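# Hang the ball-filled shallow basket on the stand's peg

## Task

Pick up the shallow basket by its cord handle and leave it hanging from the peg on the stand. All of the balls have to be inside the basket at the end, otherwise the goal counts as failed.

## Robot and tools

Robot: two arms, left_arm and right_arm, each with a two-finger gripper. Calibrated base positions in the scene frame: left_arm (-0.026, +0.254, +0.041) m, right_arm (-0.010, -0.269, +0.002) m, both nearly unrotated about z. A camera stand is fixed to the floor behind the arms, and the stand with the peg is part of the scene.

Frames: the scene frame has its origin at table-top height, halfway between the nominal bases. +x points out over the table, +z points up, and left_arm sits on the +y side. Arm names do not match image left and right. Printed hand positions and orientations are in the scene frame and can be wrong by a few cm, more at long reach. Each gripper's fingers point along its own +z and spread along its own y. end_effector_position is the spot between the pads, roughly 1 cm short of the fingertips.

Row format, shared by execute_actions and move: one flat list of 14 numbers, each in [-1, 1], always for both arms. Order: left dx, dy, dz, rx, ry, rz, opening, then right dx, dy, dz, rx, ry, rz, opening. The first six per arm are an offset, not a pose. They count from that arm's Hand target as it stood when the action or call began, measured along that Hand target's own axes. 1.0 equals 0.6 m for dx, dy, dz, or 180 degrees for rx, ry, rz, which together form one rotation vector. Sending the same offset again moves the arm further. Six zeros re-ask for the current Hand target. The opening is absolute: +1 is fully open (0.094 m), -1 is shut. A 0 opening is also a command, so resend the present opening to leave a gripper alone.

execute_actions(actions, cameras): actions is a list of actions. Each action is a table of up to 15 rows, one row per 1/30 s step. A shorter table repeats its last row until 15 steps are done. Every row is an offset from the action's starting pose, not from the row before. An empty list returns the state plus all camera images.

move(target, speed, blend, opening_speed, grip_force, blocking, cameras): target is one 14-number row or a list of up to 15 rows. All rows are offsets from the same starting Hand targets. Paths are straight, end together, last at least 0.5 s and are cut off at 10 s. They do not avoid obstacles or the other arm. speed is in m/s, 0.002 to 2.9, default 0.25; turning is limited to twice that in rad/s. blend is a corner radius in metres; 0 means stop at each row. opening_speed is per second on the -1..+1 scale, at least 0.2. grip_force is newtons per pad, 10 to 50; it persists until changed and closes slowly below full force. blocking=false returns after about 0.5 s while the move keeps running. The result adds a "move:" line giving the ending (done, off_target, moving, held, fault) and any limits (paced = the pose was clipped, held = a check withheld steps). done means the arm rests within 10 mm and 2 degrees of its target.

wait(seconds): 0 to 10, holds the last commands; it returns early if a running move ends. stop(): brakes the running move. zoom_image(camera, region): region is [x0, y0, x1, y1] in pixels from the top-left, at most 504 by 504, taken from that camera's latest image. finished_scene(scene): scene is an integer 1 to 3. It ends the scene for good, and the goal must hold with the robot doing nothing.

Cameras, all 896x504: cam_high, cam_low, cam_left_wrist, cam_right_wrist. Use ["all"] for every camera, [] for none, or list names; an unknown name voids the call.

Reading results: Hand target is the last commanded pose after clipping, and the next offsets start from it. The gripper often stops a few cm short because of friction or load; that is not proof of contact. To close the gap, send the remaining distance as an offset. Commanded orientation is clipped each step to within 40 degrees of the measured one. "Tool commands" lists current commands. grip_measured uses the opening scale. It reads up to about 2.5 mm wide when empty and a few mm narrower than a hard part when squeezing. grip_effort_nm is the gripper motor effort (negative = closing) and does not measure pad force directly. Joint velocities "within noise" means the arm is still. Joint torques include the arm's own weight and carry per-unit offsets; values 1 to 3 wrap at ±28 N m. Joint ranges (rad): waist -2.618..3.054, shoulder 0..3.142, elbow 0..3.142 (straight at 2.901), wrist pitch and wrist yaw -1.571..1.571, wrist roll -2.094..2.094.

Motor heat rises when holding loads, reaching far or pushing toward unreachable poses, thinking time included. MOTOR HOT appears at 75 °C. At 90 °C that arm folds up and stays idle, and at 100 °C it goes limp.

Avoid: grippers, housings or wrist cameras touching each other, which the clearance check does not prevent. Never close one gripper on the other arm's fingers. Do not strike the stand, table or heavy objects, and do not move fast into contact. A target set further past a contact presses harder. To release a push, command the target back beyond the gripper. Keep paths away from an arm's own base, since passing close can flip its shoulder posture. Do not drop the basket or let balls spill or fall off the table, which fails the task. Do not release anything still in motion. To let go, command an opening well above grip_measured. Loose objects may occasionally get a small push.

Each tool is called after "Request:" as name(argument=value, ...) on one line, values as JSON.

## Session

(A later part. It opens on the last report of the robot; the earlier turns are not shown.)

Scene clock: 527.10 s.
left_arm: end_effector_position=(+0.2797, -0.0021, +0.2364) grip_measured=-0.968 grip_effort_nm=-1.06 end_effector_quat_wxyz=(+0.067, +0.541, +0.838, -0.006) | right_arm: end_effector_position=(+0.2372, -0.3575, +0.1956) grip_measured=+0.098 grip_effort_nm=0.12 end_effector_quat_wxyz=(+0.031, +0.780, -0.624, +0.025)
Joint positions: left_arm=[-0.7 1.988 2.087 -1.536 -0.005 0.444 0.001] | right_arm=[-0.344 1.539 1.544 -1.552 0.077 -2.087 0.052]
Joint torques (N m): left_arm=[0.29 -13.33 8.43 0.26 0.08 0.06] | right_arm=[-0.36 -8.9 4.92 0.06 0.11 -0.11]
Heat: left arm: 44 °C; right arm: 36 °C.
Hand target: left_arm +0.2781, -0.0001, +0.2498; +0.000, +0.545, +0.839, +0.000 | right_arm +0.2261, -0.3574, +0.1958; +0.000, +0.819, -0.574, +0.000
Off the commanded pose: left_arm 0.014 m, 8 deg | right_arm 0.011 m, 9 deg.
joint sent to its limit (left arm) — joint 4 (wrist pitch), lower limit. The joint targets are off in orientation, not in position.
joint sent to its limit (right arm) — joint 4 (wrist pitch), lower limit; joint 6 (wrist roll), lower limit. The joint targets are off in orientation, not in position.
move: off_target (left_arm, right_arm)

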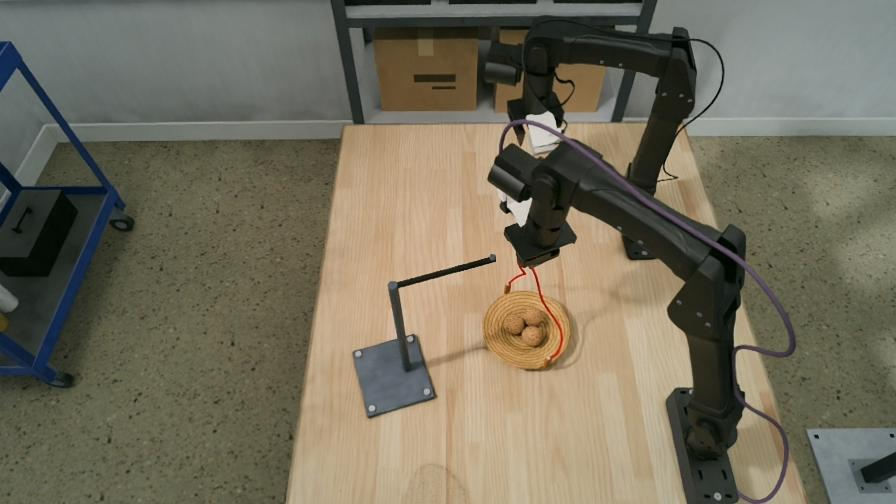

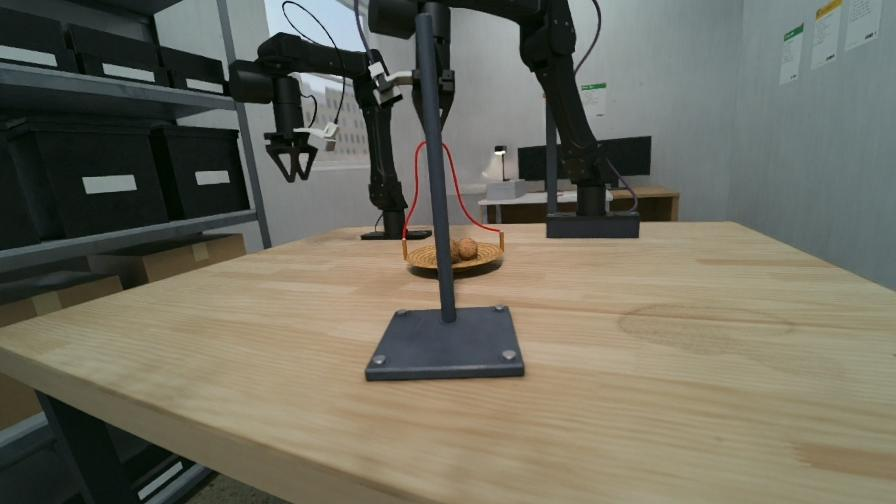

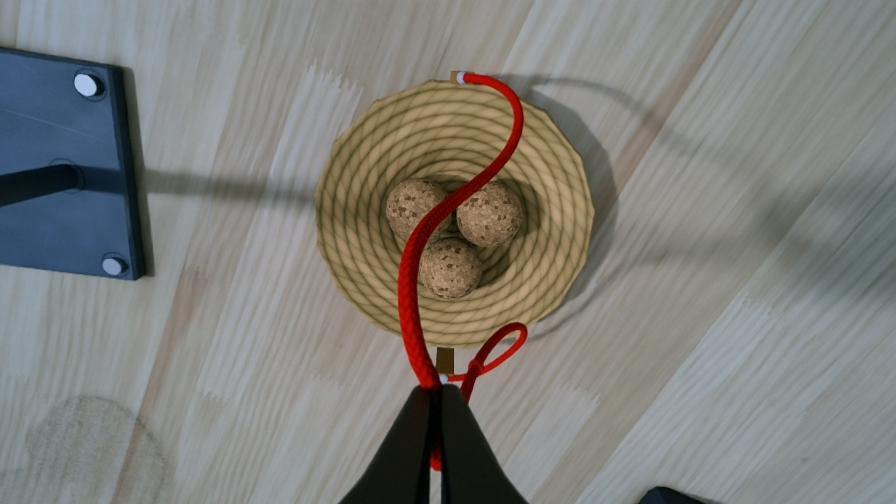

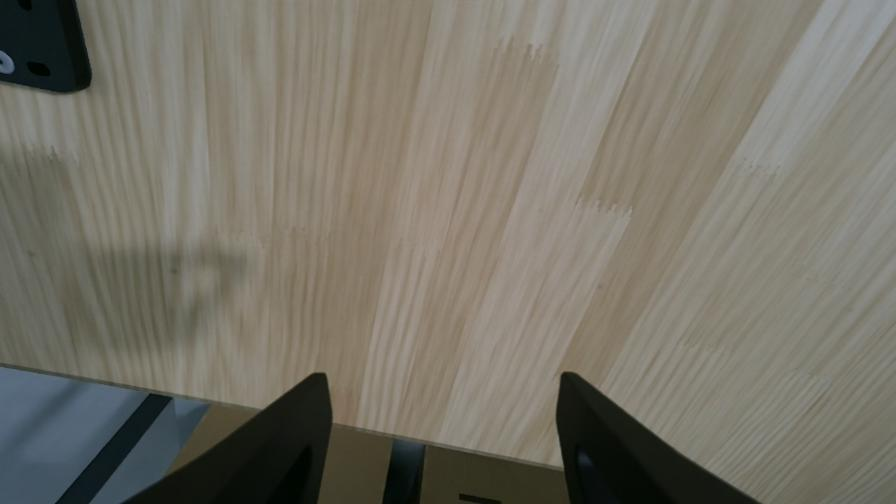

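Request:
move(target=[0,0,-0.15,-0.1667,0,0,-1,0,0,0,0,0,0,0.1], speed=0.06, cameras=["all"])

Scene clock: 556.77 s.
left_arm: end_effector_position=(+0.2803, -0.0060, +0.3126) grip_measured=-0.970 grip_effort_nm=-1.05 end_effector_quat_wxyz=(+0.202, +0.551, +0.786, +0.198) | right_arm: end_effector_position=(+0.2372, -0.3575, +0.1956) grip_measured=+0.098 grip_effort_nm=0.13 end_effector_quat_wxyz=(+0.031, +0.780, -0.624, +0.025)
Joint positions: left_arm=[-0.922 1.9 2.166 -1.545 -0.501 0.374 0.001] | right_arm=[-0.344 1.539 1.544 -1.552 0.077 -2.087 0.052]
Joint torques (N m): left_arm=[-0.44 -14.53 8.95 0.68 -0.48 -0.07] | right_arm=[-0.34 -8.88 4.92 0.06 0.1 -0.11]
Heat: left arm: 47 °C; right arm: 36 °C.
Hand target: left_arm +0.2781, -0.0003, +0.3399; +0.141, +0.526, +0.810, +0.218 | right_arm +0.2261, -0.3574, +0.1958; +0.000, +0.819, -0.574, +0.000
Off the commanded pose: left_arm 0.028 m, 8 deg | right_arm 0.011 m, 9 deg.
joint sent to its limit (left arm) — joint 4 (wrist pitch), lower limit. The joint targets are off in orientation, not in position.
joint sent to its limit (right arm) — joint 4 (wrist pitch), lower limit; joint 6 (wrist roll), lower limit. The joint targets are off in orientation, not in position.
move: off_target (left_arm, right_arm)

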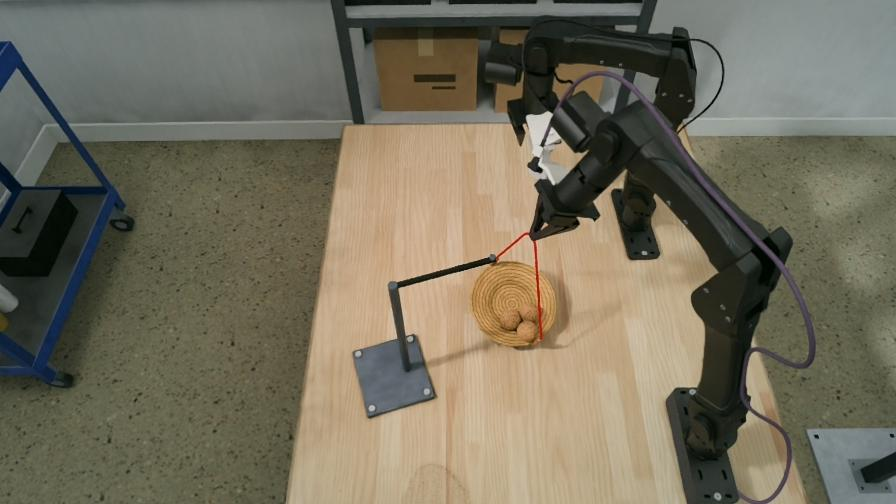

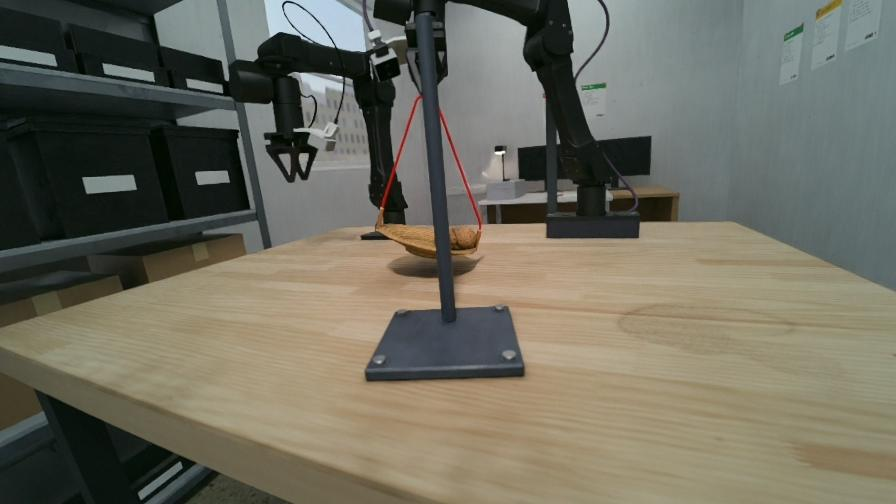

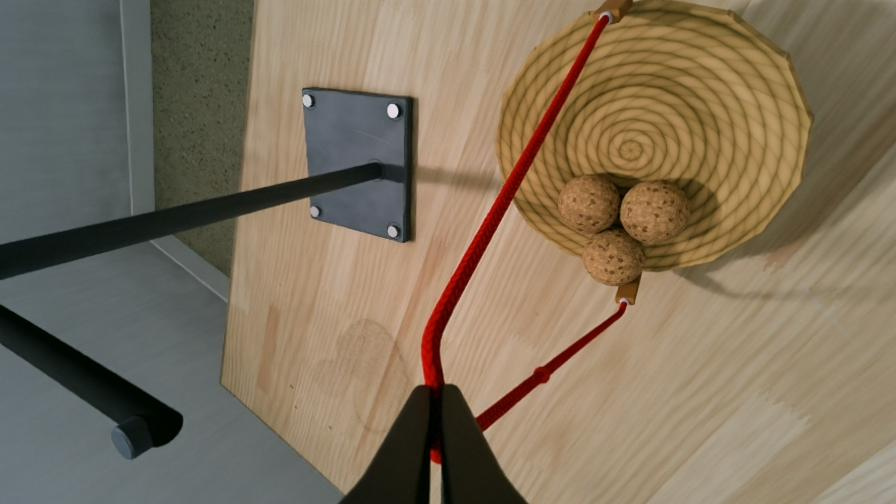

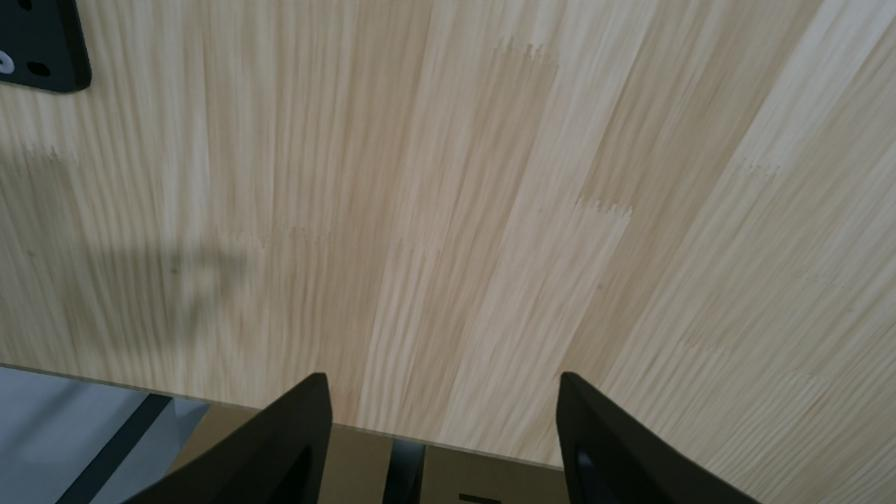

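Request:
zoom_image(camera="cam_left_wrist", region=[0, 250, 500, 504])

Request:
zoom_image(camera="cam_high", region=[380, 200, 620, 370])

Request:
zoom_image(camera="cam_low", region=[340, 0, 540, 340])

Scaled by 1.008 from the camera's 896x504 image, which has a finer 1280x720 frame.

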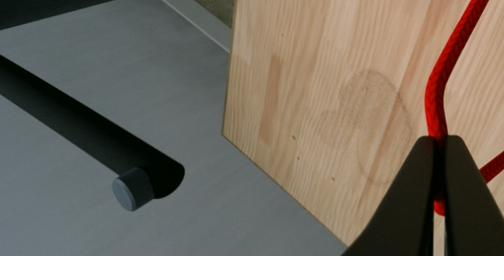

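Scaled by 2.100 from the camera's 896x504 image, which has a finer 1280x720 frame.

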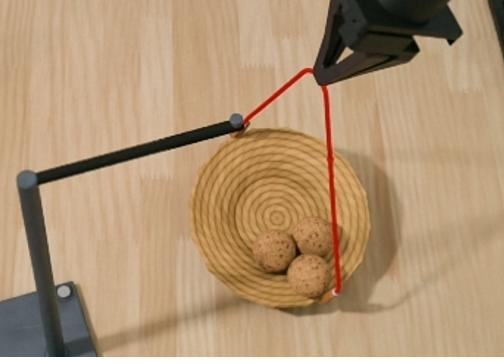

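Scaled by 1.482 from the camera's 896x504 image, which has a finer 1280x720 frame.

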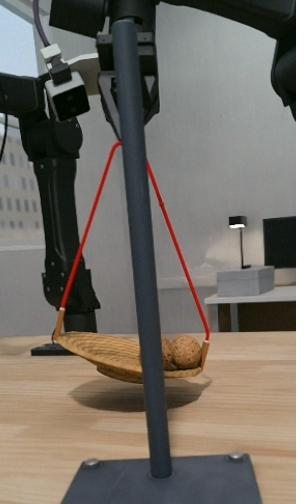

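Request:
zoom_image(camera="cam_low", region=[370, 80, 490, 270])

Scaled by 2.653 from the camera's 896x504 image, which has a finer 1280x720 frame.

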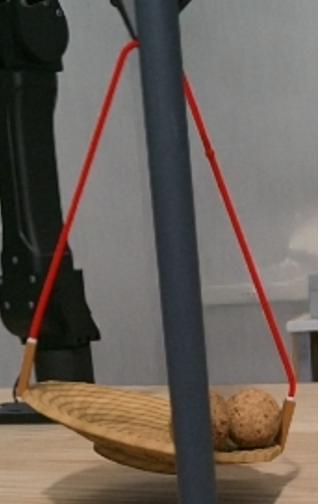

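Request:
move(target=[0,0,0.15,0.1667,0,0,-1,0,0,0,0,0,0,0.1], speed=0.06, cameras=["all"])

Scene clock: 633.83 s.
left_arm: end_effector_position=(+0.3151, +0.0202, +0.2657) grip_measured=-0.970 grip_effort_nm=-1.05 end_effector_quat_wxyz=(+0.116, +0.540, +0.834, +0.002) | right_arm: end_effector_position=(+0.2372, -0.3575, +0.1956) grip_measured=+0.098 grip_effort_nm=0.13 end_effector_quat_wxyz=(+0.031, +0.780, -0.624, +0.025)
Joint positions: left_arm=[-0.606 1.992 2.2 -1.546 -0.012 0.542 0.001] | right_arm=[-0.344 1.539 1.544 -1.552 0.077 -2.087 0.052]
Joint torques (N m): left_arm=[0.53 -8.69 8.62 0.58 0.11 0.09] | right_arm=[-0.36 -8.91 4.9 0.06 0.09 -0.11]
Motor temperatures (°C): left_arm=[24 42 48 34 27 26 30] | right_arm=[25 32 35 26 24 24 25]
Heat: left arm: 48 °C; right arm: 35 °C.
Hand target: left_arm +0.3192, +0.0181, +0.2619; +0.000, +0.545, +0.839, +0.000 | right_arm +0.2261, -0.3574, +0.1958; +0.000, +0.819, -0.574, +0.000
Off the commanded pose: left_arm 0.006 m, 13 deg | right_arm 0.011 m, 9 deg.
joint sent to its limit (left arm) — joint 4 (wrist pitch), lower limit. The joint targets are off in orientation, not in position.
joint sent to its limit (right arm) — joint 4 (wrist pitch), lower limit; joint 6 (wrist roll), lower limit. The joint targets are off in orientation, not in position.
move: off_target (left_arm, right_arm)

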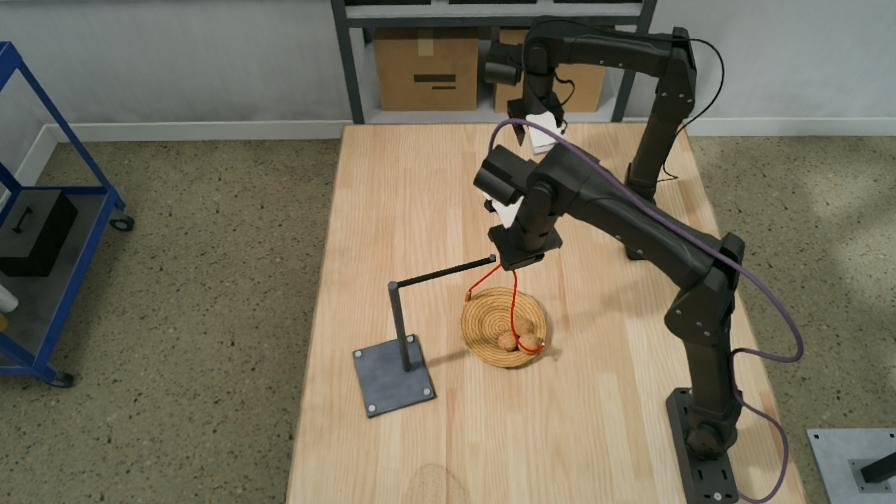

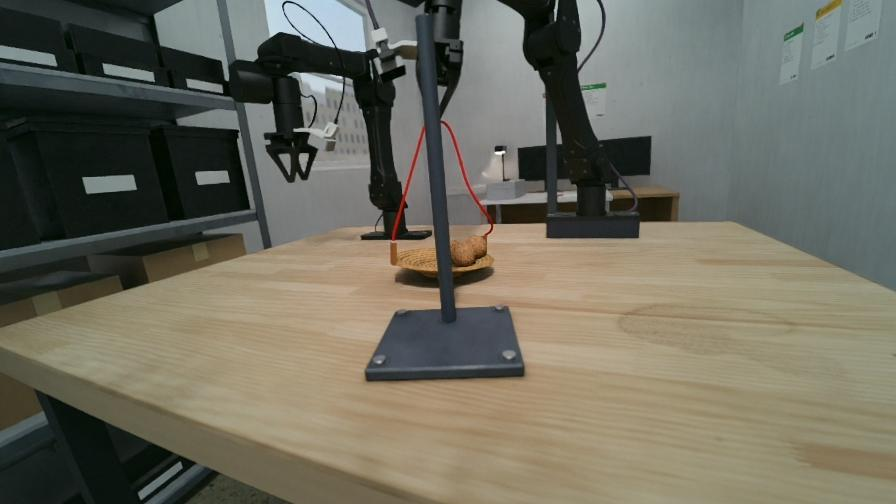

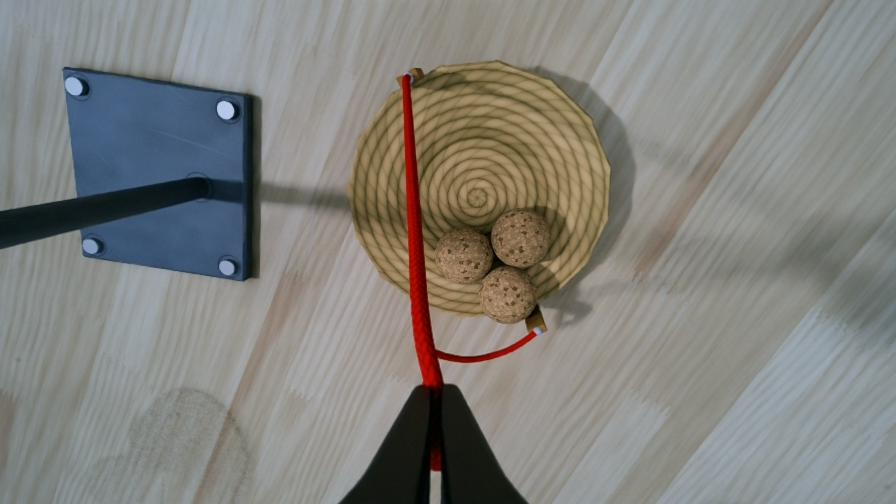

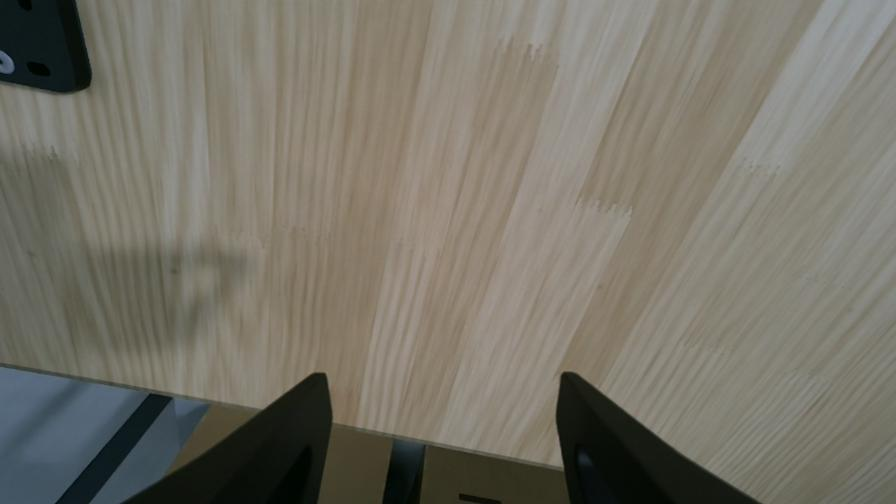

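Request:
move(target=[[-0.0805,-0.098,0.187,0,0,-0.08,-1,0,0,0,0,0,0,0.1],[-0.169,-0.243,0.4167,0,0,-0.153,-1,0,0,0,0,0,0,0.1]], speed=0.1, blend=[0.03,0], cameras=["cam_high","cam_left_wrist"])

Scene clock: 653.97 s.
left_arm: end_effector_position=(+0.2301, -0.1350, +0.0303) grip_measured=-0.970 grip_effort_nm=-1.06 end_effector_quat_wxyz=(+0.012, +0.333, +0.943, -0.006) | right_arm: end_effector_position=(+0.2372, -0.3575, +0.1956) grip_measured=+0.098 grip_effort_nm=0.12 end_effector_quat_wxyz=(+0.031, +0.780, -0.624, +0.025)
Joint positions: left_arm=[-0.991 2.393 1.919 -1.071 -0.005 -0.314 0.001] | right_arm=[-0.344 1.539 1.544 -1.552 0.077 -2.087 0.052]
Joint torques (N m): left_arm=[-0.12 -11.82 5.68 0.44 0.07 -0.08] | right_arm=[-0.36 -8.88 4.93 0.06 0.1 -0.11]
Heat: left arm: 47 °C; right arm: 35 °C.
Hand target: left_arm +0.2272, -0.1335, +0.0118; +0.000, +0.330, +0.944, +0.001 | right_arm +0.2261, -0.3574, +0.1958; +0.000, +0.819, -0.574, +0.000
Off the commanded pose: left_arm 0.019 m, 2 deg | right_arm 0.011 m, 9 deg.
joint sent to its limit (right arm) — joint 4 (wrist pitch), lower limit; joint 6 (wrist roll), lower limit. The joint targets are off in orientation, not in position.
move: off_target (left_arm, right_arm)
Images, in order (width x height): cam_high 896x504, cam_left_wrist 896x504.

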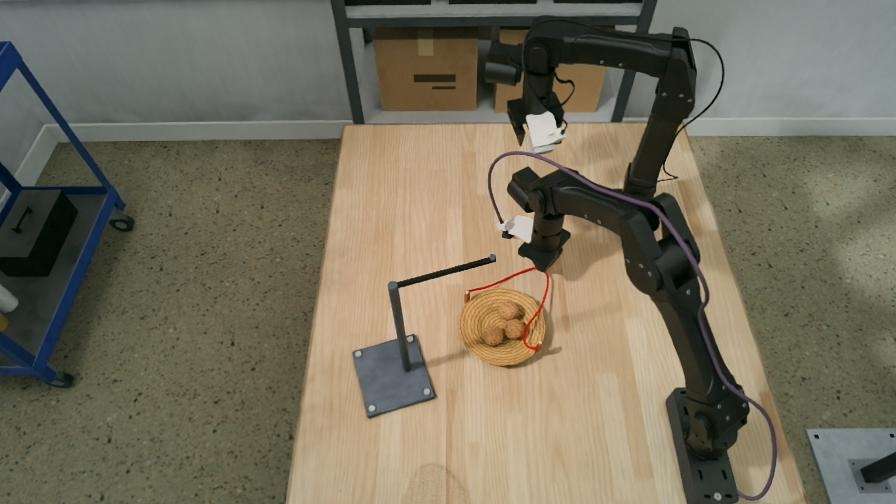

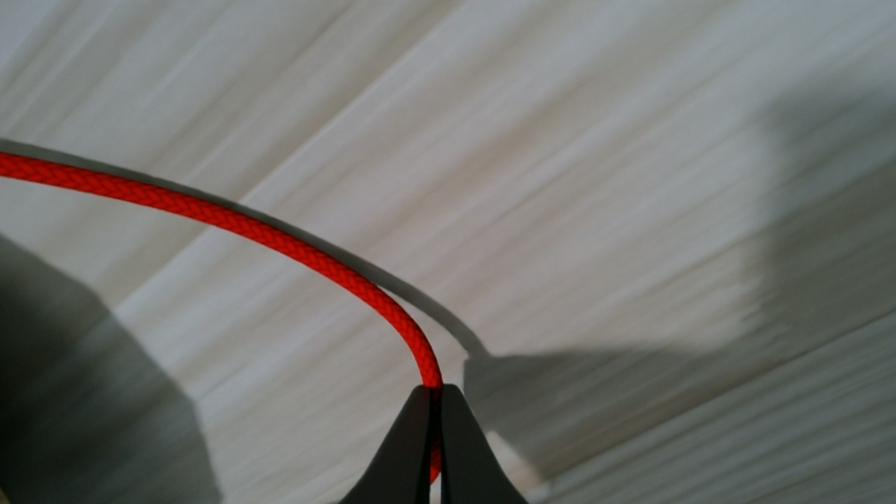

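Request:
move(target=[[0,0,0.022,0,0,0,-1,0,0,0,0,0,0,0.1],[0,0,0.022,0,0,0,0.1,0,0,0,0,0,0,0.1],[0,0,-0.08,0,0,0,0.1,0,0,0,0,0,0,0.1]], speed=0.1, opening_speed=1, cameras=["cam_high","cam_left_wrist"])

Scene clock: 667.10 s.
left_arm: end_effector_position=(+0.2261, -0.1289, +0.0449) grip_measured=+0.098 grip_effort_nm=0.10 end_effector_quat_wxyz=(-0.009, +0.333, +0.943, +0.010) | right_arm: end_effector_position=(+0.2372, -0.3575, +0.1956) grip_measured=+0.098 grip_effort_nm=0.12 end_effector_quat_wxyz=(+0.031, +0.780, -0.624, +0.025)
Joint positions: left_arm=[-0.991 2.406 2.002 -1.193 -0.005 -0.315 0.052] | right_arm=[-0.344 1.539 1.544 -1.552 0.077 -2.087 0.052]
Joint torques (N m): left_arm=[-0.12 -17.25 8.44 -0.09 0.07 -0.08] | right_arm=[-0.36 -8.88 4.9 0.06 0.1 -0.11]
Heat: left arm: 46 °C; right arm: 35 °C.
Hand target: left_arm +0.2272, -0.1336, +0.0597; +0.000, +0.330, +0.944, +0.001 | right_arm +0.2261, -0.3574, +0.1958; +0.000, +0.819, -0.574, +0.000
Off the commanded pose: left_arm 0.016 m, 2 deg | right_arm 0.011 m, 9 deg.
joint sent to its limit (right arm) — joint 4 (wrist pitch), lower limit; joint 6 (wrist roll), lower limit. The joint targets are off in orientation, not in position.
move: off_target (left_arm, right_arm); target 2's new opening was sent with left_arm's hand 0.022 m and 2 deg from that target
Images, in order (width x height): cam_high 896x504, cam_left_wrist 896x504.

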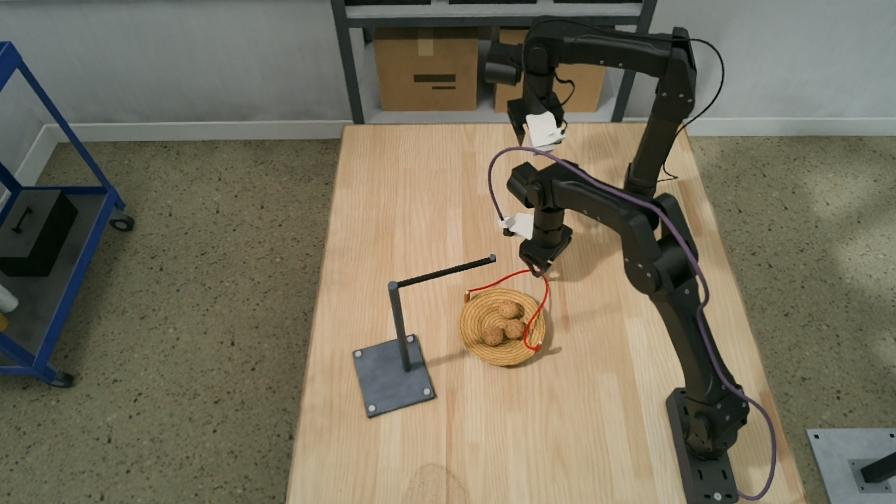

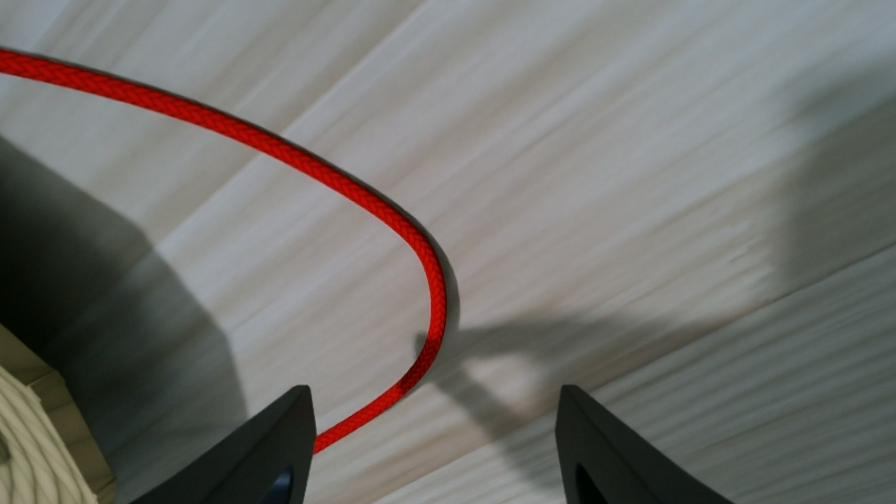

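Request:
move(target=[0.035,0.0167,0.015,0,0,0,-0.4,0,0,0,0,0,0,0.1], speed=0.08, cameras=["cam_high","cam_left_wrist"])

Scene clock: 677.17 s.
left_arm: end_effector_position=(+0.2136, -0.1097, +0.0372) grip_measured=-0.398 grip_effort_nm=-0.15 end_effector_quat_wxyz=(-0.017, +0.332, +0.943, +0.016) | right_arm: end_effector_position=(+0.2372, -0.3575, +0.1956) grip_measured=+0.098 grip_effort_nm=0.12 end_effector_quat_wxyz=(+0.031, +0.780, -0.624, +0.025)
Joint positions: left_arm=[-0.991 2.333 1.841 -1.124 -0.005 -0.315 0.028] | right_arm=[-0.344 1.539 1.544 -1.552 0.077 -2.087 0.052]
Joint torques (N m): left_arm=[0.4 -18.76 4.92 0.33 0.07 -0.02] | right_arm=[-0.34 -8.9 4.9 0.07 0.11 -0.11]
Heat: left arm: 46 °C; right arm: 35 °C.
Hand target: left_arm +0.2170, -0.1127, +0.0508; +0.000, +0.330, +0.944, +0.001 | right_arm +0.2261, -0.3574, +0.1958; +0.000, +0.819, -0.574, +0.000
Off the commanded pose: left_arm 0.014 m, 3 deg | right_arm 0.011 m, 9 deg.
joint sent to its limit (right arm) — joint 4 (wrist pitch), lower limit; joint 6 (wrist roll), lower limit. The joint targets are off in orientation, not in position.
move: off_target (left_arm, right_arm)
Images, in order (width x height): cam_high 896x504, cam_left_wrist 896x504.

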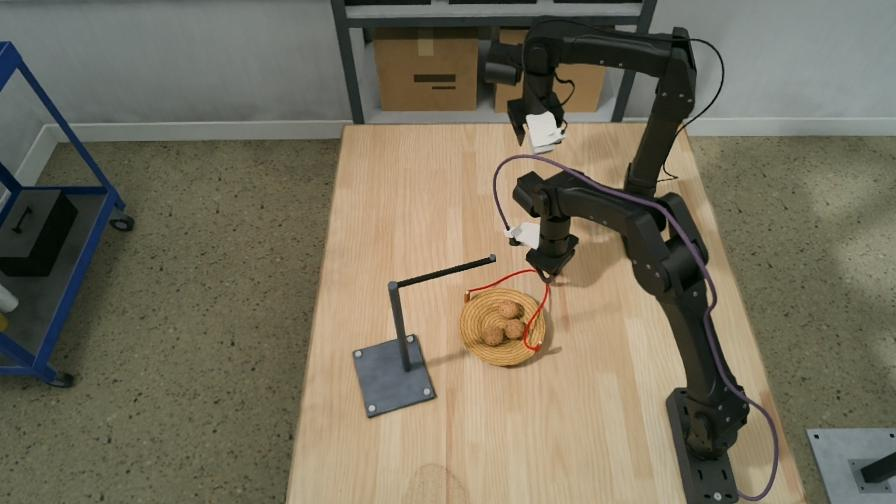

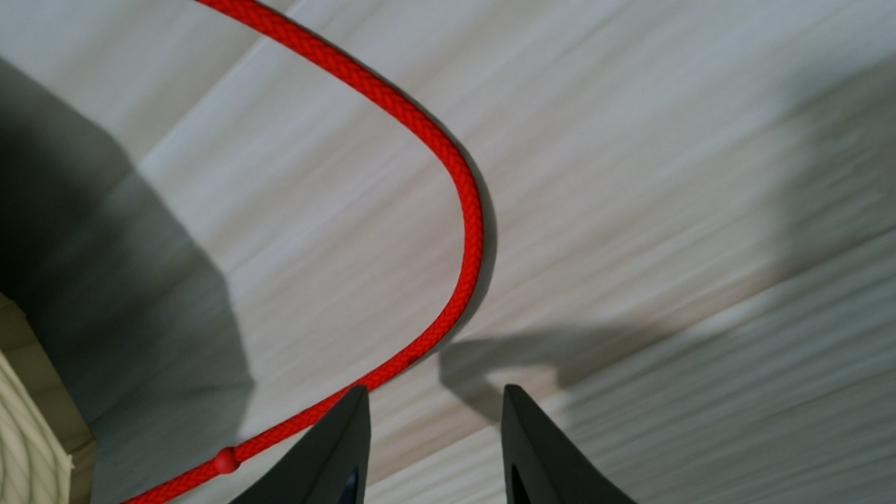

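Request:
move(target=[0,0,0.072,0,0,0,-0.4,0,0,0,0,0,0,0.1], speed=0.05, cameras=["cam_left_wrist"])

Scene clock: 689.13 s.
left_arm: end_effector_position=(+0.2164, -0.1142, +0.0160) grip_measured=-0.398 grip_effort_nm=-0.15 end_effector_quat_wxyz=(+0.002, +0.333, +0.943, +0.001) | right_arm: end_effector_position=(+0.2372, -0.3575, +0.1956) grip_measured=+0.098 grip_effort_nm=0.13 end_effector_quat_wxyz=(+0.031, +0.780, -0.624, +0.025)
Joint positions: left_arm=[-0.991 2.333 1.754 -0.991 -0.004 -0.315 0.028] | right_arm=[-0.344 1.539 1.544 -1.552 0.077 -2.087 0.052]
Joint torques (N m): left_arm=[0.39 -13.5 4.77 0.49 0.07 -0.02] | right_arm=[-0.34 -8.9 4.89 0.06 0.09 -0.11]
Heat: left arm: 46 °C; right arm: 35 °C.
Hand target: left_arm +0.2170, -0.1126, +0.0075; +0.000, +0.330, +0.944, +0.001 | right_arm +0.2261, -0.3574, +0.1958; +0.000, +0.819, -0.574, +0.000
Off the commanded pose: left_arm 0.009 m, 0 deg | right_arm 0.011 m, 9 deg.
joint sent to its limit (right arm) — joint 4 (wrist pitch), lower limit; joint 6 (wrist roll), lower limit. The joint targets are off in orientation, not in position.
move: off_target (right_arm)
Images, in order (width x height): cam_left_wrist 896x504.

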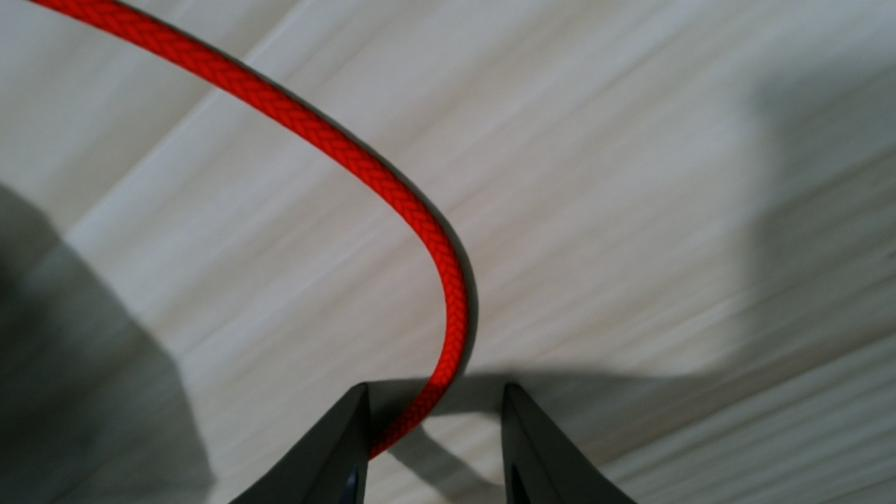

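Request:
move(target=[0,0,-0.045,0,0,0.15,-0.1,0,0,0,0,0,0,0.1], speed=0.08, cameras=["cam_left_wrist"])

Scene clock: 698.93 s.
left_arm: end_effector_position=(+0.2116, -0.1069, +0.0174) grip_measured=-0.102 grip_effort_nm=0.10 end_effector_quat_wxyz=(-0.015, +0.539, +0.842, +0.009) | right_arm: end_effector_position=(+0.2372, -0.3575, +0.1956) grip_measured=+0.098 grip_effort_nm=0.13 end_effector_quat_wxyz=(+0.031, +0.780, -0.624, +0.025)
Joint positions: left_arm=[-0.991 2.333 1.759 -1.033 -0.004 0.145 0.042] | right_arm=[-0.344 1.539 1.544 -1.552 0.077 -2.087 0.052]
Joint torques (N m): left_arm=[0.38 -17.07 8.31 -0.07 0.06 0.08] | right_arm=[-0.32 -8.88 4.92 0.05 0.11 -0.11]
Heat: left arm: 46 °C; right arm: 35 °C.
Hand target: left_arm +0.2170, -0.1127, +0.0346; +0.000, +0.541, +0.841, +0.001 | right_arm +0.2261, -0.3574, +0.1958; +0.000, +0.819, -0.574, +0.000
Off the commanded pose: left_arm 0.019 m, 2 deg | right_arm 0.011 m, 9 deg.
joint sent to its limit (right arm) — joint 4 (wrist pitch), lower limit; joint 6 (wrist roll), lower limit. The joint targets are off in orientation, not in position.
move: off_target (left_arm, right_arm)
Images, in order (width x height): cam_left_wrist 896x504.

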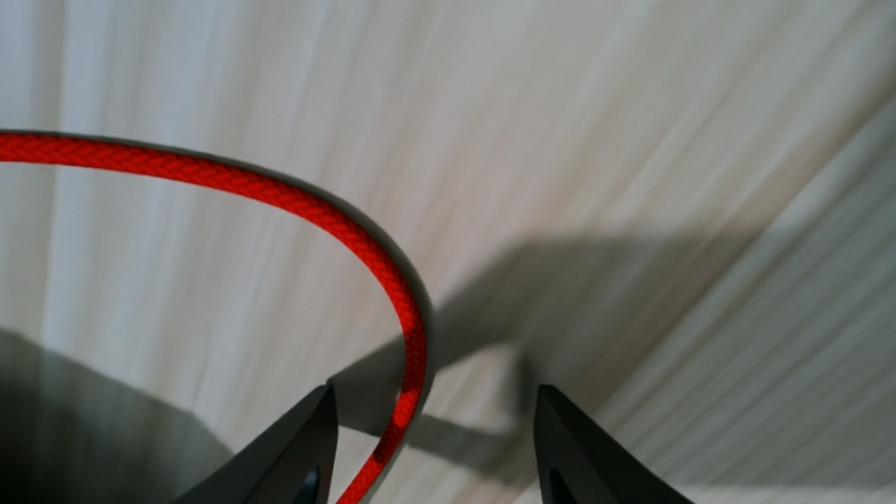

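Request:
move(target=[[0,0,0.055,0,0,0.04,-0.1,0,0,0,0,0,0,0.1],[0,0,0.055,0,0,0.04,-1,0,0,0,0,0,0,0.1]], speed=0.05, opening_speed=0.7, cameras=["cam_left_wrist","cam_high"])

Scene clock: 706.80 s.
left_arm: end_effector_position=(+0.2221, -0.1168, +0.0157) grip_measured=-0.965 grip_effort_nm=-0.98 end_effector_quat_wxyz=(+0.013, +0.589, +0.808, +0.003) | right_arm: end_effector_position=(+0.2372, -0.3575, +0.1956) grip_measured=+0.098 grip_effort_nm=0.13 end_effector_quat_wxyz=(+0.031, +0.780, -0.624, +0.025)
Joint positions: left_arm=[-0.987 2.333 1.752 -0.967 -0.015 0.271 0.002] | right_arm=[-0.344 1.539 1.544 -1.552 0.077 -2.087 0.052]
Joint torques (N m): left_arm=[0.14 -12.79 4.14 0.48 0.16 0.08] | right_arm=[-0.38 -8.91 4.94 0.07 0.1 -0.11]
Heat: left arm: 46 °C; right arm: 35 °C.
Hand target: left_arm +0.2171, -0.1126, +0.0015; +0.000, +0.593, +0.806, +0.000 | right_arm +0.2261, -0.3574, +0.1958; +0.000, +0.819, -0.574, +0.000
Off the commanded pose: left_arm 0.016 m, 2 deg | right_arm 0.011 m, 9 deg.
joint sent to its limit (right arm) — joint 4 (wrist pitch), lower limit; joint 6 (wrist roll), lower limit. The joint targets are off in orientation, not in position.
move: off_target (left_arm, right_arm); target 2's new opening was sent with left_arm's hand 0.014 m and 1 deg from that target
Images, in order (width x height): cam_high 896x504, cam_left_wrist 896x504.

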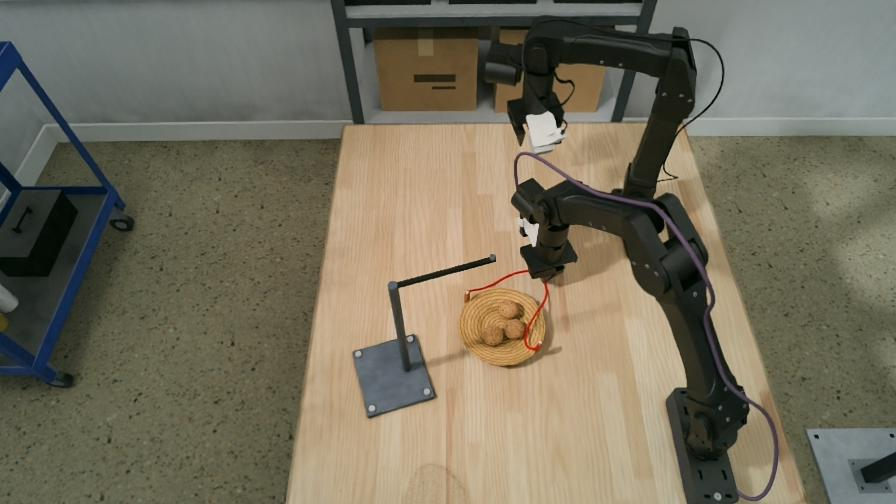

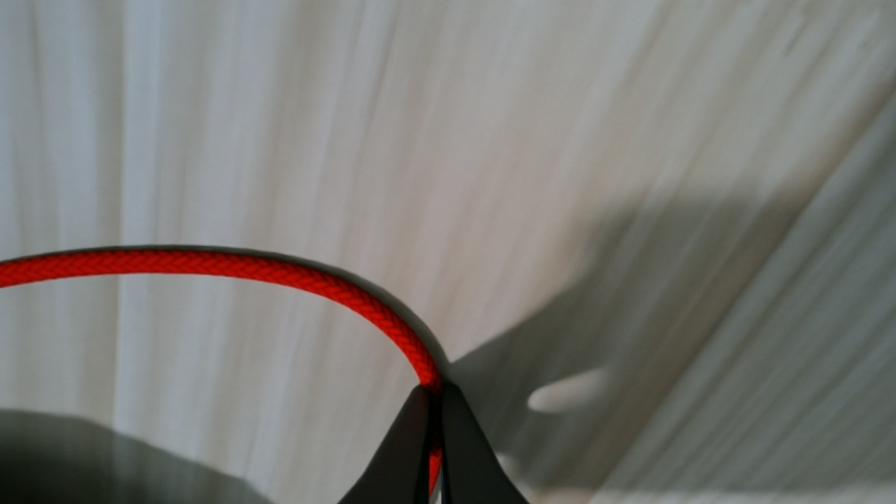

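Request:
move(target=[[0.058,0.1105,-0.2167,0,0,0,-1,0,0,0,0,0,0,0.1],[0.125,0.229,-0.408,0,0,0,-1,0,0,0,0,0,0,0.1]], speed=0.1, blend=[0.03,0], cameras=["all"])

Scene clock: 721.90 s.
left_arm: end_effector_position=(+0.3259, -0.0052, +0.2240) grip_measured=-0.969 grip_effort_nm=-1.05 end_effector_quat_wxyz=(+0.078, +0.589, +0.805, -0.003) | right_arm: end_effector_position=(+0.2372, -0.3575, +0.1956) grip_measured=+0.098 grip_effort_nm=0.13 end_effector_quat_wxyz=(+0.031, +0.780, -0.624, +0.025)
Joint positions: left_arm=[-0.632 2.138 2.26 -1.537 0.006 0.629 0.001] | right_arm=[-0.344 1.539 1.544 -1.552 0.077 -2.087 0.052]
Joint torques (N m): left_arm=[0.54 -16.58 8.62 0.32 -0.01 0.12] | right_arm=[-0.32 -8.9 4.92 0.07 0.09 -0.11]
Heat: left arm: 45 °C; right arm: 34 °C.
Hand target: left_arm +0.3259, -0.0003, +0.2464; -0.001, +0.592, +0.806, +0.000 | right_arm +0.2261, -0.3574, +0.1958; +0.000, +0.819, -0.574, +0.000
Off the commanded pose: left_arm 0.023 m, 9 deg | right_arm 0.011 m, 9 deg.
joint sent to its limit (left arm) — joint 4 (wrist pitch), lower limit. The joint targets are off in orientation, not in position.
joint sent to its limit (right arm) — joint 4 (wrist pitch), lower limit; joint 6 (wrist roll), lower limit. The joint targets are off in orientation, not in position.
move: off_target (left_arm, right_arm)

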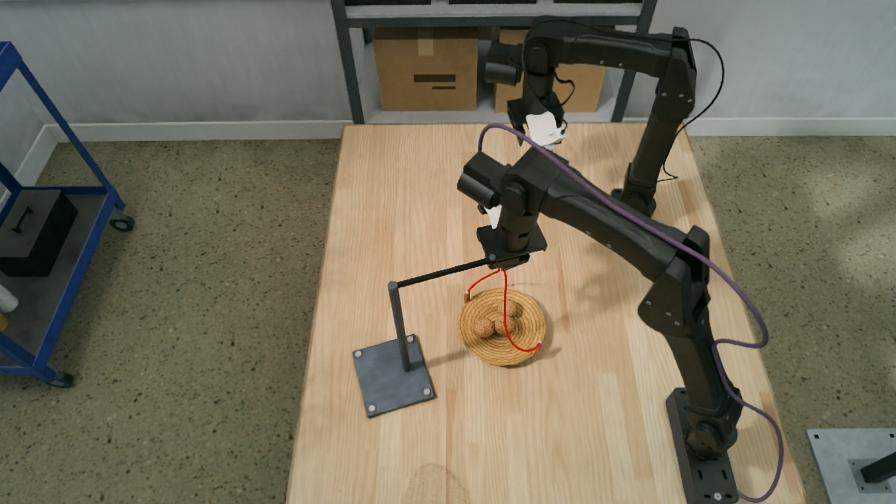

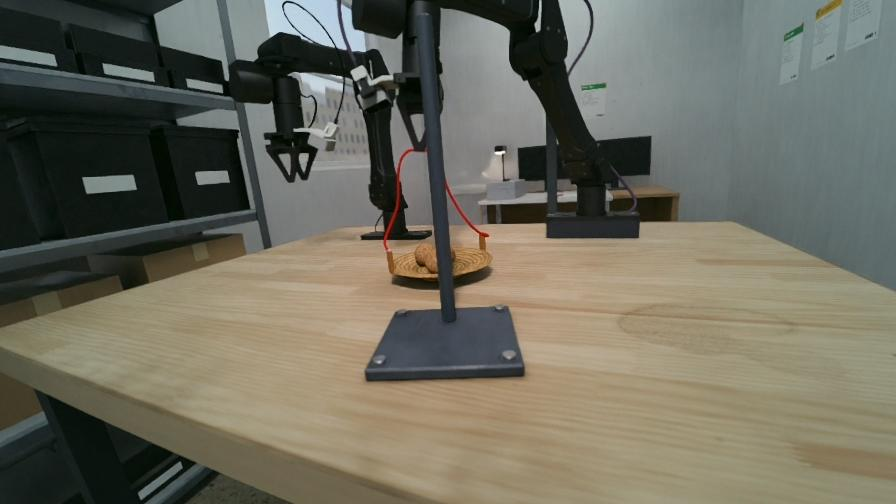

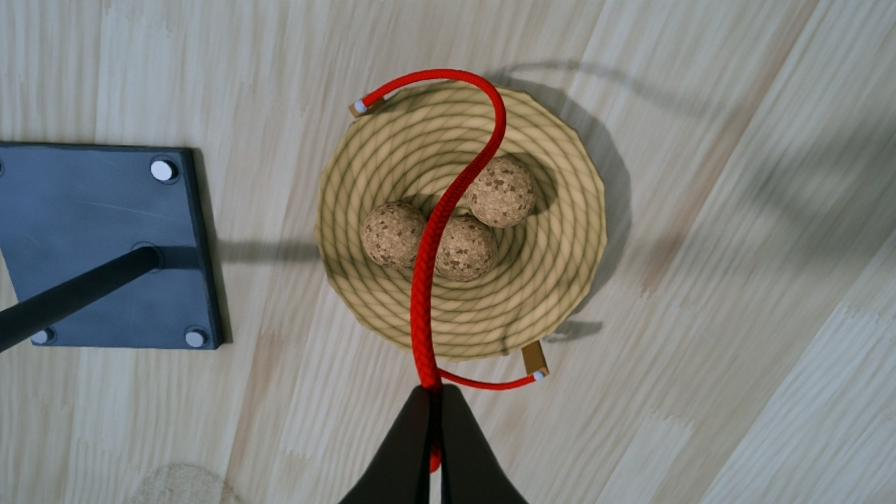

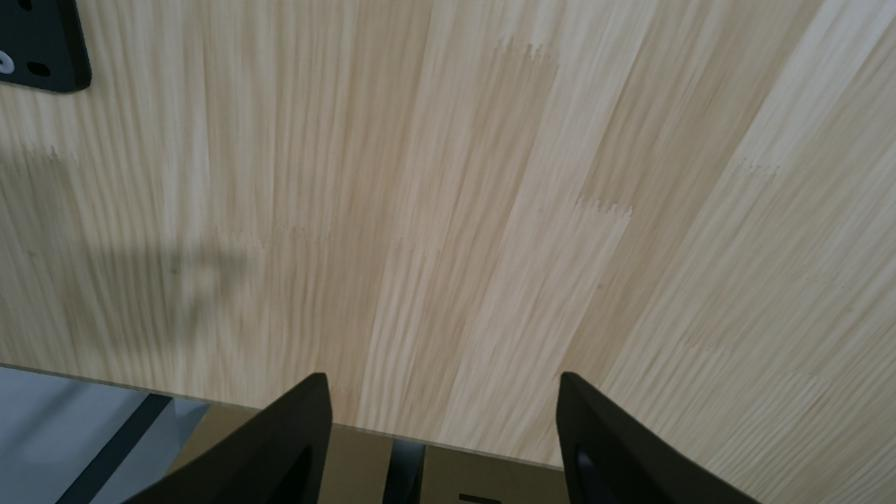

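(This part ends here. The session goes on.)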